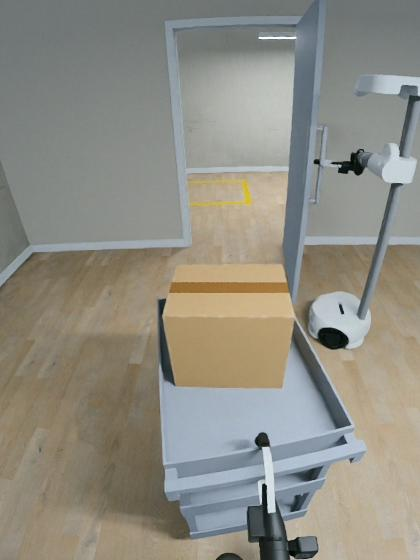

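Scene clock: 592.20 s.
move: r1 moving
r1.base_odometry: x=-4.016 y=-1.462 heading=+0.742
r1.turned_by_wheels: +0.000
r1.turned_by_imu: +0.000
r1.base_tilt: forward=-1.6 right=+1.3
r1.lidar_m: 0.32 0.31 2.29 2.20 2.28 2.90 2.78 2.95 2.63 2.52 2.59 0.38
r1.base_status: translate_m moving
r1.joint_positions: lift_m=+0.665 arm_m=+0.000 wrist_yaw_rad=+0.007 wrist_pitch_rad=+0.012 wrist_roll_rad=+1.572 gripper_m=-0.019
r1.joint_status: not commanded
r1.measured_speeds: translate_m=-0.050 strafe_m=+0.000 rotate_rad=-0.002 lift_m=+0.000 arm_m=+0.000 wrist_yaw_rad=+0.000 wrist_pitch_rad=+0.000 wrist_roll_rad=+0.000
r1.motor_effort: lift_m=+16(16) arm_m=-4(4) wheel_0=-5(9) wheel_1=-4(7) wheel_2=+10(12)
r1.servo_current: wrist_yaw_rad=52(65) wrist_pitch_rad=65(72) wrist_roll_rad=46(59) gripper_m=98(104)
r1.hand_pose: x=+0.4599 y=-0.0854 z=+0.8399 quat_wxyz=(+0.707, +0.707, +0.007, -0.002) (m; r1's base frame)
r1.wrist_depth_mm: - - 1281 209 211 1336 1118 / - - 141 204 205 1576 - / - - - 199 202 1756 - / - 392 - 195 197 - - / - 394 - 191 191 - - / - 397 174 186 187 164 - / - 153 125 182 150 160 -
r2.base_odometry: x=-3.882 y=+0.093 heading=-2.122
r2.turned_by_wheels: +0.000
r2.turned_by_imu: +0.000
r2.base_tilt: forward=-0.6 right=+0.1
r2.lidar_m: 0.72 0.39 1.93 3.03 0.88 0.84 - 2.39 1.79 1.71 1.82 1.38
r2.base_status: not commanded
r2.joint_positions: lift_m=+0.920 arm_m=+0.000 wrist_yaw_rad=+1.050 wrist_pitch_rad=+0.001 wrist_roll_rad=+0.000 gripper_m=-0.026
r2.joint_status: not commanded
r2.measured_speeds: all 0
r2.motor_effort: lift_m=+20(21) arm_m=-4(5) wheel_0=-4(4) wheel_1=-9(9) wheel_2=+10(10)
r2.servo_current: wrist_yaw_rad=215(215) wrist_pitch_rad=39(46) wrist_roll_rad=59(59) gripper_m=111(111)
r2.contact_limits: strafe_m 0.8
r2.hand_pose: x=+0.3902 y=+0.2067 z=+1.0977 quat_wxyz=(+0.865, +0.000, +0.000, +0.501) (m; r2's base frame)
r2.wrist_depth_mm: - - 223 165 273 303 332 / - - 224 166 273 303 340 / - - 224 165 274 304 342 / - - 225 165 278 304 342 / - - 226 166 279 307 343 / - - 219 167 178 309 347 / - - 221 - 286 296 351
pictures: none
No camera images: "cameras" was empty.

Scene clock: 599.97 s.
earlier move: r1 done
r1.base_odometry: x=-4.523 y=-1.926 heading=+0.741
r1.turned_by_wheels: -0.001
r1.turned_by_imu: -0.003
r1.base_tilt: forward=-1.6 right=+1.3
r1.lidar_m: 0.36 0.43 2.30 2.18 2.33 2.18 2.08 2.20 2.63 2.50 0.41 0.36
r1.base_status: done
r1.joint_positions: lift_m=+0.665 arm_m=+0.000 wrist_yaw_rad=-0.004 wrist_pitch_rad=+0.012 wrist_roll_rad=+1.569 gripper_m=-0.019
r1.joint_status: not commanded
r1.measured_speeds: all 0
r1.motor_effort: lift_m=+16(16) arm_m=-4(4) wheel_0=-8(13) wheel_1=-5(8) wheel_2=+3(12)
r1.servo_current: wrist_yaw_rad=59(78) wrist_pitch_rad=65(78) wrist_roll_rad=46(72) gripper_m=91(104)
r1.hand_pose: x=+0.4589 y=-0.0886 z=+0.8399 quat_wxyz=(+0.708, +0.706, +0.003, -0.006) (m; r1's base frame)
r1.wrist_depth_mm: - - - 154 156 - - / 349 351 101 160 160 - - / 377 370 106 166 167 - - / - 399 109 172 174 - - / - 427 113 179 180 - - / - 462 118 185 186 163 - / - 158 171 191 191 1464 -
r2.base_odometry: x=-3.882 y=+0.093 heading=-2.122
r2.turned_by_wheels: +0.000
r2.turned_by_imu: +0.001
r2.base_tilt: forward=-0.6 right=+0.1
r2.lidar_m: 0.70 0.37 1.94 3.02 3.18 1.45 1.45 2.45 1.80 1.71 1.82 1.35
r2.base_status: not commanded
r2.joint_positions: lift_m=+0.920 arm_m=+0.000 wrist_yaw_rad=+1.050 wrist_pitch_rad=+0.001 wrist_roll_rad=+0.000 gripper_m=-0.026
r2.joint_status: not commanded
r2.measured_speeds: all 0
r2.on_its_own: wrist_yaw_rad is at rest, and its servo_current (195 mA) is outside its rest range (0 to 104 mA)
r2.motor_effort: lift_m=+20(21) arm_m=-5(5) wheel_0=-4(4) wheel_1=-9(9) wheel_2=+10(10)
r2.servo_current: wrist_yaw_rad=195(215) wrist_pitch_rad=39(46) wrist_roll_rad=46(59) gripper_m=111(117)
r2.contact_limits: strafe_m 0.8
r2.hand_pose: x=+0.3902 y=+0.2067 z=+1.0977 quat_wxyz=(+0.865, +0.000, +0.000, +0.501) (m; r2's base frame)
r2.wrist_depth_mm: - - 223 164 272 303 334 / - - 223 165 273 304 340 / - - 224 165 276 303 342 / - - 225 166 277 306 343 / - - 225 165 278 306 345 / - - 219 167 178 310 349 / - - 221 - 289 297 351
wait: 7.77 of 10 s (r1 has come to rest)
pictures: r1_head_camera, r1_wrist_camera
Images, in order (width x height): r1_head_camera 420x560, r1_wrist_camera 616x392.

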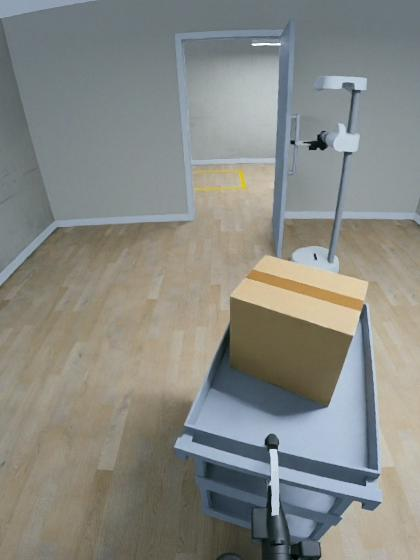

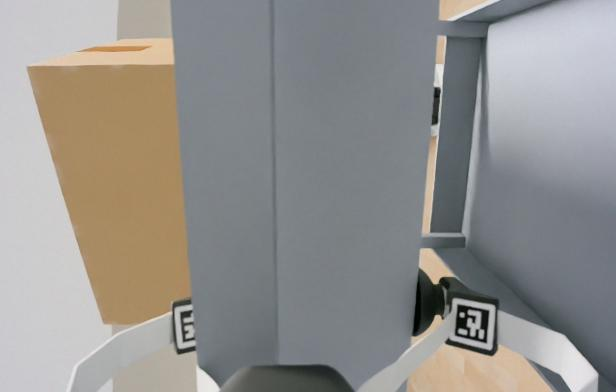

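Call:
move(r1={"base":{"translate_m":0.3,"strafe_m":-0.09},"pace":"slow"}, blocking=false, cameras=[])

Call:
wait(seconds=6, cameras=["r1_head_camera"])

Scene clock: 610.67 s.
move: r1 moving
r1.base_odometry: x=-4.511 y=-1.920 heading=+0.741
r1.turned_by_wheels: +0.000
r1.turned_by_imu: +0.000
r1.base_tilt: forward=-1.6 right=+1.3
r1.lidar_m: 0.36 0.44 2.32 2.19 2.31 2.21 2.11 2.22 2.58 2.49 0.42 0.36
r1.base_status: translate_m moving; strafe_m moving
r1.joint_positions: lift_m=+0.665 arm_m=+0.000 wrist_yaw_rad=-0.005 wrist_pitch_rad=+0.012 wrist_roll_rad=+1.569 gripper_m=-0.019
r1.joint_status: not commanded
r1.measured_speeds: translate_m=+0.050 strafe_m=-0.014 rotate_rad=+0.003 lift_m=+0.000 arm_m=+0.000 wrist_yaw_rad=+0.000 wrist_pitch_rad=+0.000 wrist_roll_rad=+0.000
r1.motor_effort: lift_m=+16(16) arm_m=+4(4) wheel_0=+8(8) wheel_1=+2(3) wheel_2=-11(12)
r1.servo_current: wrist_yaw_rad=72(72) wrist_pitch_rad=59(78) wrist_roll_rad=46(59) gripper_m=98(98)
r1.hand_pose: x=+0.4588 y=-0.0887 z=+0.8399 quat_wxyz=(+0.708, +0.706, +0.003, -0.006) (m; r1's base frame)
r1.wrist_depth_mm: - - - 154 156 - - / 351 347 101 160 160 - - / 377 368 106 166 167 - - / - 394 108 172 173 - - / - 427 113 178 180 - - / - 455 118 185 186 163 - / - 153 122 190 191 1464 -
r2.base_odometry: x=-3.882 y=+0.093 heading=-2.122
r2.turned_by_wheels: +0.000
r2.turned_by_imu: +0.000
r2.base_tilt: forward=-0.6 right=+0.0
r2.lidar_m: 0.70 0.37 1.97 3.03 3.18 1.43 1.43 2.41 1.80 1.72 1.81 1.39
r2.base_status: not commanded
r2.joint_positions: lift_m=+0.920 arm_m=+0.000 wrist_yaw_rad=+1.050 wrist_pitch_rad=+0.001 wrist_roll_rad=+0.000 gripper_m=-0.026
r2.joint_status: not commanded
r2.measured_speeds: all 0
r2.motor_effort: lift_m=+20(21) arm_m=-4(5) wheel_0=-4(4) wheel_1=-9(9) wheel_2=+10(10)
r2.servo_current: wrist_yaw_rad=202(208) wrist_pitch_rad=39(46) wrist_roll_rad=39(65) gripper_m=111(117)
r2.contact_limits: strafe_m 0.8
r2.hand_pose: x=+0.3902 y=+0.2067 z=+1.0977 quat_wxyz=(+0.865, +0.000, +0.000, +0.501) (m; r2's base frame)
r2.wrist_depth_mm: - - 223 164 273 301 332 / - - 224 166 274 303 338 / - - 224 165 274 304 342 / - - 224 165 276 307 343 / - - 225 166 279 307 345 / - - 218 167 178 310 347 / - - 221 - 285 294 353
pictures: none
No camera images: "cameras" was empty.

Scene clock: 614.53 s.
earlier move: r1 done
r1.base_odometry: x=-4.241 y=-1.790 heading=+0.741
r1.turned_by_wheels: +0.000
r1.turned_by_imu: -0.001
r1.base_tilt: forward=-1.6 right=+1.3
r1.lidar_m: 0.34 0.39 2.40 2.28 2.39 2.51 2.39 2.53 2.51 2.41 2.50 0.37
r1.base_status: done
r1.joint_positions: lift_m=+0.665 arm_m=+0.000 wrist_yaw_rad=-0.003 wrist_pitch_rad=+0.012 wrist_roll_rad=+1.569 gripper_m=-0.019
r1.joint_status: not commanded
r1.measured_speeds: all 0
r1.motor_effort: lift_m=+16(16) arm_m=+4(4) wheel_0=+3(12) wheel_1=+3(6) wheel_2=-3(12)
r1.servo_current: wrist_yaw_rad=46(72) wrist_pitch_rad=72(78) wrist_roll_rad=72(72) gripper_m=85(104)
r1.hand_pose: x=+0.4590 y=-0.0882 z=+0.8399 quat_wxyz=(+0.708, +0.706, +0.003, -0.005) (m; r1's base frame)
r1.wrist_depth_mm: - - 119 179 180 1618 - / - - 120 180 181 - - / - 375 120 181 182 - - / - 384 121 182 184 - - / - 402 122 183 185 - - / - 415 175 184 185 161 - / - 151 174 186 187 157 -
r2.base_odometry: x=-3.882 y=+0.093 heading=-2.122
r2.turned_by_wheels: +0.000
r2.turned_by_imu: +0.001
r2.base_tilt: forward=-0.6 right=+0.1
r2.lidar_m: 0.74 0.38 1.96 3.04 3.18 1.10 1.40 2.42 1.80 1.70 1.82 1.38
r2.base_status: not commanded
r2.joint_positions: lift_m=+0.920 arm_m=+0.000 wrist_yaw_rad=+1.050 wrist_pitch_rad=+0.001 wrist_roll_rad=+0.000 gripper_m=-0.026
r2.joint_status: not commanded
r2.measured_speeds: all 0
r2.on_its_own: wrist_yaw_rad is at rest, and its servo_current (208 mA) is outside its rest range (0 to 104 mA)
r2.motor_effort: lift_m=+21(21) arm_m=-5(5) wheel_0=-4(4) wheel_1=-9(9) wheel_2=+10(10)
r2.servo_current: wrist_yaw_rad=208(215) wrist_pitch_rad=46(46) wrist_roll_rad=46(65) gripper_m=104(117)
r2.contact_limits: strafe_m 0.8
r2.hand_pose: x=+0.3902 y=+0.2067 z=+1.0977 quat_wxyz=(+0.865, +0.000, +0.000, +0.501) (m; r2's base frame)
r2.wrist_depth_mm: - - 223 164 273 301 334 / - - 223 166 273 303 340 / - - 224 164 276 306 343 / - - 225 165 277 306 345 / - - 226 166 278 309 345 / - - 217 167 178 309 349 / - - 221 - 286 294 351
wait: 3.87 of 6 s (r1 has come to rest)
pictures: r1_head_camera
Images, in order (width x height): r1_head_camera 420x560.

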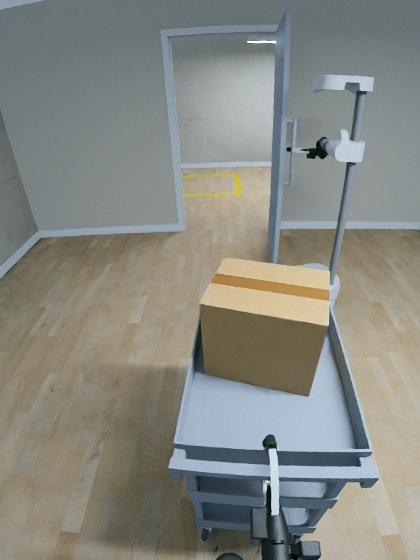

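Call:
move(r1={"base":{"translate_m":0.3,"strafe_m":-0.02},"pace":"slow"}, blocking=false, cameras=[])

Call:
wait(seconds=6, cameras=["r1_head_camera"])

Scene clock: 622.70 s.
move: r1 moving
r1.base_odometry: x=-4.231 y=-1.782 heading=+0.741
r1.turned_by_wheels: +0.000
r1.turned_by_imu: -0.001
r1.base_tilt: forward=-1.6 right=+1.3
r1.lidar_m: 0.36 0.38 2.43 2.28 2.39 2.52 2.41 2.56 2.51 2.40 2.49 0.38
r1.base_status: translate_m moving; strafe_m moving
r1.joint_positions: lift_m=+0.665 arm_m=+0.000 wrist_yaw_rad=-0.003 wrist_pitch_rad=+0.012 wrist_roll_rad=+1.569 gripper_m=-0.019
r1.joint_status: not commanded
r1.measured_speeds: translate_m=+0.049 strafe_m=-0.003 rotate_rad=+0.003 lift_m=+0.000 arm_m=+0.000 wrist_yaw_rad=+0.000 wrist_pitch_rad=+0.000 wrist_roll_rad=+0.000
r1.motor_effort: lift_m=+16(16) arm_m=+4(4) wheel_0=+4(8) wheel_1=+3(6) wheel_2=-11(11)
r1.servo_current: wrist_yaw_rad=46(65) wrist_pitch_rad=72(72) wrist_roll_rad=59(59) gripper_m=98(98)
r1.hand_pose: x=+0.4590 y=-0.0882 z=+0.8399 quat_wxyz=(+0.708, +0.706, +0.003, -0.005) (m; r1's base frame)
r1.wrist_depth_mm: - - 119 180 181 1618 - / - - 121 181 181 - - / - 375 121 182 183 - - / - 387 121 182 184 - - / - 399 122 183 184 - - / - 415 - 185 186 164 - / - 156 173 186 187 157 -
r2.base_odometry: x=-3.882 y=+0.093 heading=-2.122
r2.turned_by_wheels: +0.000
r2.turned_by_imu: +0.000
r2.base_tilt: forward=-0.6 right=+0.0
r2.lidar_m: 0.70 0.37 1.92 3.02 3.15 1.09 1.46 2.40 1.80 1.72 1.80 1.36
r2.base_status: not commanded
r2.joint_positions: lift_m=+0.920 arm_m=+0.000 wrist_yaw_rad=+1.050 wrist_pitch_rad=+0.001 wrist_roll_rad=+0.000 gripper_m=-0.026
r2.joint_status: not commanded
r2.measured_speeds: all 0
r2.motor_effort: lift_m=+20(21) arm_m=-5(5) wheel_0=-4(4) wheel_1=-9(9) wheel_2=+10(10)
r2.servo_current: wrist_yaw_rad=195(215) wrist_pitch_rad=46(46) wrist_roll_rad=59(59) gripper_m=111(117)
r2.contact_limits: strafe_m 0.8
r2.hand_pose: x=+0.3902 y=+0.2067 z=+1.0977 quat_wxyz=(+0.865, +0.000, +0.000, +0.501) (m; r2's base frame)
r2.wrist_depth_mm: - - 223 164 273 303 332 / - - 223 166 274 304 342 / - - 223 164 276 304 340 / - - 224 165 277 306 343 / - - 226 166 278 307 343 / - - 218 166 178 309 347 / - - 222 - 285 296 353
pictures: none
No camera images: "cameras" was empty.

Scene clock: 626.50 s.
earlier move: r1 done
r1.base_odometry: x=-4.006 y=-1.602 heading=+0.741
r1.turned_by_wheels: +0.000
r1.turned_by_imu: -0.001
r1.base_tilt: forward=-1.6 right=+1.3
r1.lidar_m: 0.35 0.37 2.44 2.34 2.42 2.82 2.71 2.84 2.48 2.40 2.48 0.37
r1.base_status: done
r1.joint_positions: lift_m=+0.665 arm_m=+0.000 wrist_yaw_rad=-0.003 wrist_pitch_rad=+0.012 wrist_roll_rad=+1.569 gripper_m=-0.019
r1.joint_status: not commanded
r1.measured_speeds: all 0
r1.motor_effort: lift_m=+16(16) arm_m=+4(4) wheel_0=+2(8) wheel_1=+2(7) wheel_2=-3(12)
r1.servo_current: wrist_yaw_rad=52(72) wrist_pitch_rad=72(78) wrist_roll_rad=52(72) gripper_m=91(104)
r1.hand_pose: x=+0.4590 y=-0.0882 z=+0.8399 quat_wxyz=(+0.708, +0.706, +0.003, -0.005) (m; r1's base frame)
r1.wrist_depth_mm: - - 119 179 181 1397 - / - - 120 180 181 - - / - 373 121 182 183 - - / - 384 121 183 184 - - / - 402 122 184 185 - - / - 418 175 185 186 160 - / - 151 174 186 187 158 -
r2.base_odometry: x=-3.882 y=+0.093 heading=-2.122
r2.turned_by_wheels: +0.000
r2.turned_by_imu: +0.001
r2.base_tilt: forward=-0.6 right=+0.0
r2.lidar_m: 0.73 0.37 1.94 3.02 1.03 0.80 - 2.40 1.78 1.73 1.81 1.33
r2.base_status: not commanded
r2.joint_positions: lift_m=+0.920 arm_m=+0.000 wrist_yaw_rad=+1.050 wrist_pitch_rad=+0.001 wrist_roll_rad=+0.000 gripper_m=-0.026
r2.joint_status: not commanded
r2.measured_speeds: all 0
r2.on_its_own: wrist_yaw_rad is at rest, and its servo_current (202 mA) is outside its rest range (0 to 104 mA)
r2.motor_effort: lift_m=+20(21) arm_m=-4(5) wheel_0=-4(4) wheel_1=-9(9) wheel_2=+10(10)
r2.servo_current: wrist_yaw_rad=202(215) wrist_pitch_rad=39(52) wrist_roll_rad=52(65) gripper_m=111(117)
r2.contact_limits: strafe_m 0.8
r2.hand_pose: x=+0.3902 y=+0.2067 z=+1.0977 quat_wxyz=(+0.865, +0.000, +0.000, +0.501) (m; r2's base frame)
r2.wrist_depth_mm: - - 222 165 273 303 332 / - - 223 166 274 303 340 / - - 224 165 274 304 342 / - - 224 165 277 304 343 / - - 225 166 278 307 343 / - - 217 167 177 310 347 / - - 222 - 286 296 351
wait: 3.80 of 6 s (r1 has come to rest)
pictures: r1_head_camera
Images, in order (width x height): r1_head_camera 420x560.

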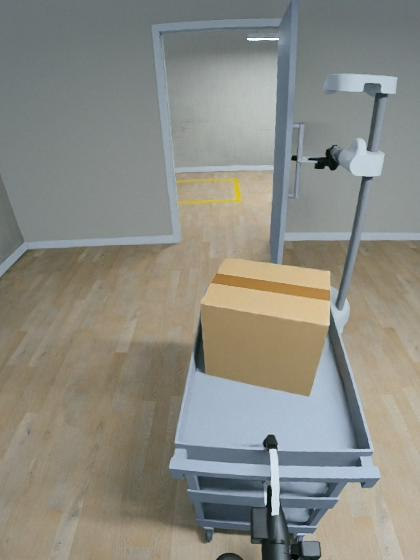

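Call:
move(r1={"base":{"strafe_m":-0.15},"pace":"slow"}, blocking=false, cameras=[])

Call:
wait(seconds=5, cameras=["r1_head_camera"])

Call:
move(r1={"base":{"rotate_rad":0.16},"pace":"slow"}, blocking=false, cameras=[])

Call:
wait(seconds=4, cameras=["r1_head_camera","r1_wrist_camera"])

Scene clock: 639.73 s.
move: r1 moving
r1.base_odometry: x=-3.997 y=-1.613 heading=+0.742
r1.turned_by_wheels: +0.000
r1.turned_by_imu: +0.000
r1.base_tilt: forward=-1.6 right=+1.3
r1.lidar_m: 0.34 0.38 2.44 2.34 2.40 2.83 2.72 2.83 2.48 2.38 2.46 0.38
r1.base_status: strafe_m moving
r1.joint_positions: lift_m=+0.665 arm_m=+0.000 wrist_yaw_rad=-0.003 wrist_pitch_rad=+0.012 wrist_roll_rad=+1.569 gripper_m=-0.019
r1.joint_status: not commanded
r1.measured_speeds: translate_m=+0.000 strafe_m=-0.056 rotate_rad=-0.002 lift_m=+0.000 arm_m=+0.000 wrist_yaw_rad=+0.000 wrist_pitch_rad=+0.000 wrist_roll_rad=+0.000
r1.motor_effort: lift_m=+16(16) arm_m=+4(4) wheel_0=+9(9) wheel_1=-5(6) wheel_2=+1(3)
r1.servo_current: wrist_yaw_rad=65(65) wrist_pitch_rad=59(65) wrist_roll_rad=46(72) gripper_m=98(98)
r1.hand_pose: x=+0.4590 y=-0.0882 z=+0.8399 quat_wxyz=(+0.708, +0.706, +0.003, -0.005) (m; r1's base frame)
r1.wrist_depth_mm: - - 116 175 177 1336 - / - - 118 178 179 - - / - 375 119 179 181 - - / - 387 120 181 182 - - / - 404 121 182 183 - - / - 415 122 184 186 164 - / - 156 173 187 187 158 -
r2.base_odometry: x=-3.882 y=+0.093 heading=-2.122
r2.turned_by_wheels: +0.000
r2.turned_by_imu: +0.000
r2.base_tilt: forward=-0.6 right=+0.0
r2.lidar_m: 0.74 0.37 1.93 3.01 1.04 0.80 - 2.41 1.79 1.71 1.82 1.37
r2.base_status: not commanded
r2.joint_positions: lift_m=+0.920 arm_m=+0.000 wrist_yaw_rad=+1.050 wrist_pitch_rad=+0.001 wrist_roll_rad=+0.000 gripper_m=-0.026
r2.joint_status: not commanded
r2.measured_speeds: all 0
r2.motor_effort: lift_m=+20(21) arm_m=-4(5) wheel_0=-4(4) wheel_1=-9(9) wheel_2=+10(10)
r2.servo_current: wrist_yaw_rad=189(208) wrist_pitch_rad=39(46) wrist_roll_rad=46(52) gripper_m=111(111)
r2.contact_limits: strafe_m 0.8
r2.hand_pose: x=+0.3902 y=+0.2067 z=+1.0977 quat_wxyz=(+0.865, +0.000, +0.000, +0.501) (m; r2's base frame)
r2.wrist_depth_mm: - - 223 164 272 301 332 / - - 222 166 273 303 342 / - - 224 165 274 304 342 / - - 224 165 276 304 342 / - - 227 166 278 309 345 / - - 218 167 178 310 347 / - - 221 - 286 297 351
pictures: none
No camera images: "cameras" was empty.

Scene clock: 641.87 s.
earlier move: r1 done
r1.base_odometry: x=-3.905 y=-1.712 heading=+0.742
r1.turned_by_wheels: +0.001
r1.turned_by_imu: +0.001
r1.base_tilt: forward=-1.5 right=+1.3
r1.lidar_m: 0.32 0.33 2.60 2.48 2.57 2.78 2.71 2.85 2.34 2.22 2.31 0.40
r1.base_status: done
r1.joint_positions: lift_m=+0.665 arm_m=+0.000 wrist_yaw_rad=+0.007 wrist_pitch_rad=+0.012 wrist_roll_rad=+1.571 gripper_m=-0.019
r1.joint_status: not commanded
r1.measured_speeds: all 0
r1.motor_effort: lift_m=+16(16) arm_m=-4(4) wheel_0=+6(14) wheel_1=-3(8) wheel_2=+6(7)
r1.servo_current: wrist_yaw_rad=59(78) wrist_pitch_rad=65(78) wrist_roll_rad=46(72) gripper_m=91(104)
r1.hand_pose: x=+0.4599 y=-0.0853 z=+0.8399 quat_wxyz=(+0.707, +0.707, +0.007, -0.002) (m; r1's base frame)
r1.wrist_depth_mm: - - - 202 203 1430 1229 / - - 1336 200 200 1366 - / - - - 196 197 - - / - 392 392 192 193 - - / - 397 399 190 190 - - / - 402 176 186 187 165 - / - 163 175 185 185 157 -
r2.base_odometry: x=-3.882 y=+0.093 heading=-2.122
r2.turned_by_wheels: +0.000
r2.turned_by_imu: +0.000
r2.base_tilt: forward=-0.6 right=+0.1
r2.lidar_m: 0.70 0.35 1.93 3.03 1.11 0.76 1.11 2.40 1.79 1.71 1.79 1.36
r2.base_status: not commanded
r2.joint_positions: lift_m=+0.920 arm_m=+0.000 wrist_yaw_rad=+1.050 wrist_pitch_rad=+0.001 wrist_roll_rad=+0.000 gripper_m=-0.026
r2.joint_status: not commanded
r2.measured_speeds: all 0
r2.on_its_own: wrist_yaw_rad is at rest, and its servo_current (208 mA) is outside its rest range (0 to 104 mA)
r2.motor_effort: lift_m=+20(21) arm_m=-4(5) wheel_0=-4(4) wheel_1=-9(9) wheel_2=+10(10)
r2.servo_current: wrist_yaw_rad=208(215) wrist_pitch_rad=39(46) wrist_roll_rad=46(59) gripper_m=111(117)
r2.contact_limits: strafe_m 0.8
r2.hand_pose: x=+0.3902 y=+0.2067 z=+1.0977 quat_wxyz=(+0.865, +0.000, +0.000, +0.501) (m; r2's base frame)
r2.wrist_depth_mm: - - 222 164 272 301 332 / - - 223 165 273 304 340 / - - 224 165 274 304 342 / - - 224 166 277 307 343 / - - 225 166 277 307 345 / - - 218 167 178 310 347 / - - 221 - 285 296 349
wait: 2.13 of 5 s (r1 has come to rest)
pictures: r1_head_camera
Images, in order (width x height): r1_head_camera 420x560.

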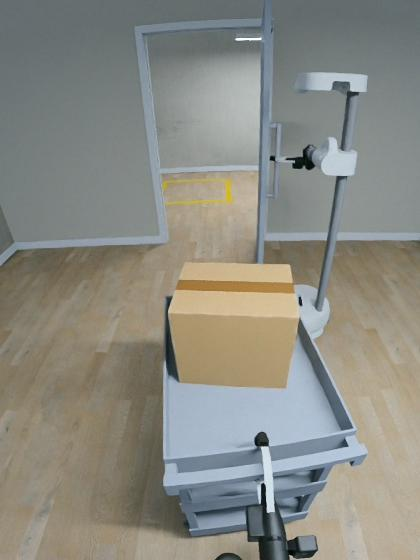

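Scene clock: 642.37 s.
move: r1 moving
r1.base_odometry: x=-3.905 y=-1.712 heading=+0.856
r1.turned_by_wheels: +0.114
r1.turned_by_imu: +0.114
r1.base_tilt: forward=-1.6 right=+1.3
r1.lidar_m: 0.34 0.37 2.53 2.46 2.67 2.74 2.70 2.90 2.27 2.24 2.44 0.39
r1.base_status: rotate_rad moving
r1.joint_positions: lift_m=+0.665 arm_m=+0.000 wrist_yaw_rad=-0.005 wrist_pitch_rad=+0.012 wrist_roll_rad=+1.571 gripper_m=-0.019
r1.joint_status: not commanded
r1.measured_speeds: translate_m=+0.000 strafe_m=-0.001 rotate_rad=+0.318 lift_m=+0.000 arm_m=+0.000 wrist_yaw_rad=-0.003 wrist_pitch_rad=+0.000 wrist_roll_rad=+0.000
r1.motor_effort: lift_m=+16(16) arm_m=-2(4) wheel_0=-8(10) wheel_1=-3(7) wheel_2=-7(7)
r1.servo_current: wrist_yaw_rad=39(65) wrist_pitch_rad=72(72) wrist_roll_rad=52(72) gripper_m=98(104)
r1.hand_pose: x=+0.4588 y=-0.0889 z=+0.8399 quat_wxyz=(+0.707, +0.707, +0.002, -0.006) (m; r1's base frame)
r1.wrist_depth_mm: - - 1308 193 193 1366 1229 / - - - 191 191 1366 - / - - 387 190 191 - - / - 389 389 188 189 - - / - 399 402 186 188 - - / - 410 176 185 186 163 - / - 157 175 185 185 157 -
r2.base_odometry: x=-3.882 y=+0.093 heading=-2.122
r2.turned_by_wheels: +0.000
r2.turned_by_imu: +0.000
r2.base_tilt: forward=-0.6 right=+0.0
r2.lidar_m: 0.75 0.38 1.93 3.02 1.04 0.76 1.12 2.42 1.79 1.71 1.80 1.35
r2.base_status: not commanded
r2.joint_positions: lift_m=+0.920 arm_m=+0.000 wrist_yaw_rad=+1.050 wrist_pitch_rad=+0.001 wrist_roll_rad=+0.000 gripper_m=-0.026
r2.joint_status: not commanded
r2.measured_speeds: all 0
r2.motor_effort: lift_m=+20(21) arm_m=-4(5) wheel_0=-4(4) wheel_1=-9(9) wheel_2=+10(10)
r2.servo_current: wrist_yaw_rad=208(215) wrist_pitch_rad=39(46) wrist_roll_rad=52(52) gripper_m=111(117)
r2.contact_limits: strafe_m 0.8
r2.hand_pose: x=+0.3902 y=+0.2067 z=+1.0977 quat_wxyz=(+0.865, +0.000, +0.000, +0.501) (m; r2's base frame)
r2.wrist_depth_mm: - - 222 164 272 301 334 / - - 223 166 274 303 338 / - - 225 165 276 306 343 / - - 224 165 277 306 342 / - - 227 166 277 309 343 / - - 218 167 178 310 347 / - - 221 - 286 296 351
pictures: none
No camera images: "cameras" was empty.

Scene clock: 642.97 s.
earlier move: r1 done
r1.base_odometry: x=-3.905 y=-1.712 heading=+0.901
r1.turned_by_wheels: +0.045
r1.turned_by_imu: +0.045
r1.base_tilt: forward=-1.6 right=+1.3
r1.lidar_m: 0.34 0.38 2.50 2.48 2.72 2.70 2.69 2.81 2.27 2.25 2.49 0.39
r1.base_status: done
r1.joint_positions: lift_m=+0.665 arm_m=+0.000 wrist_yaw_rad=-0.005 wrist_pitch_rad=+0.012 wrist_roll_rad=+1.570 gripper_m=-0.019
r1.joint_status: not commanded
r1.measured_speeds: all 0
r1.motor_effort: lift_m=+16(16) arm_m=+4(4) wheel_0=-4(10) wheel_1=-4(7) wheel_2=-5(7)
r1.servo_current: wrist_yaw_rad=52(65) wrist_pitch_rad=59(72) wrist_roll_rad=39(78) gripper_m=91(104)
r1.hand_pose: x=+0.4588 y=-0.0889 z=+0.8399 quat_wxyz=(+0.707, +0.707, +0.002, -0.006) (m; r1's base frame)
r1.wrist_depth_mm: - - 119 178 180 1308 - / - - 120 180 181 - - / - 375 120 180 182 - - / - 392 121 182 183 - - / - 404 122 183 185 - - / - 421 176 184 186 163 - / - 151 174 186 187 161 -
r2.base_odometry: x=-3.882 y=+0.093 heading=-2.122
r2.turned_by_wheels: +0.000
r2.turned_by_imu: +0.000
r2.base_tilt: forward=-0.6 right=+0.1
r2.lidar_m: 0.73 0.38 1.91 3.02 1.07 0.74 1.17 2.40 1.79 1.72 1.80 1.36
r2.base_status: not commanded
r2.joint_positions: lift_m=+0.920 arm_m=+0.000 wrist_yaw_rad=+1.050 wrist_pitch_rad=+0.001 wrist_roll_rad=+0.000 gripper_m=-0.026
r2.joint_status: not commanded
r2.measured_speeds: all 0
r2.on_its_own: wrist_yaw_rad is at rest, and its servo_current (202 mA) is outside its rest range (0 to 104 mA)
r2.motor_effort: lift_m=+20(21) arm_m=-4(5) wheel_0=-3(4) wheel_1=-9(9) wheel_2=+10(10)
r2.servo_current: wrist_yaw_rad=202(215) wrist_pitch_rad=39(46) wrist_roll_rad=33(59) gripper_m=111(117)
r2.contact_limits: strafe_m 0.8
r2.hand_pose: x=+0.3902 y=+0.2067 z=+1.0977 quat_wxyz=(+0.865, +0.000, +0.000, +0.501) (m; r2's base frame)
r2.wrist_depth_mm: - - 223 164 272 301 334 / - - 223 166 274 303 340 / - - 224 165 274 306 340 / - - 224 166 277 306 343 / - - 225 166 279 307 345 / - - 218 167 177 310 349 / - - 221 - 286 296 353
wait: 0.60 of 4 s (r1 has come to rest)
pictures: r1_head_camera, r1_wrist_camera
Images, in order (width x height): r1_head_camera 420x560, r1_wrist_camera 616x392.

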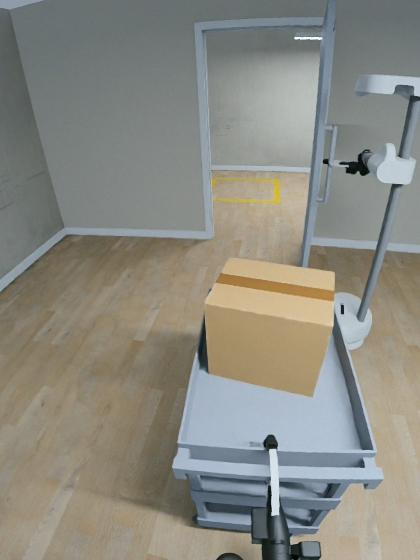

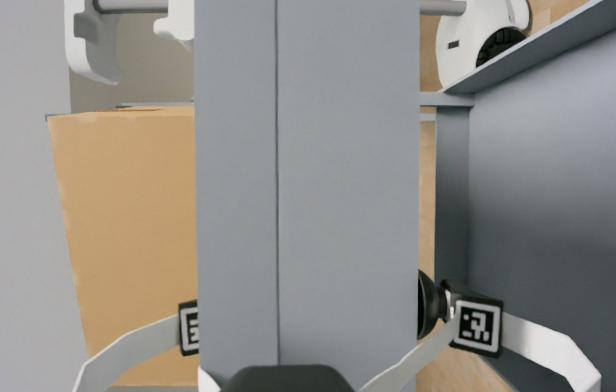

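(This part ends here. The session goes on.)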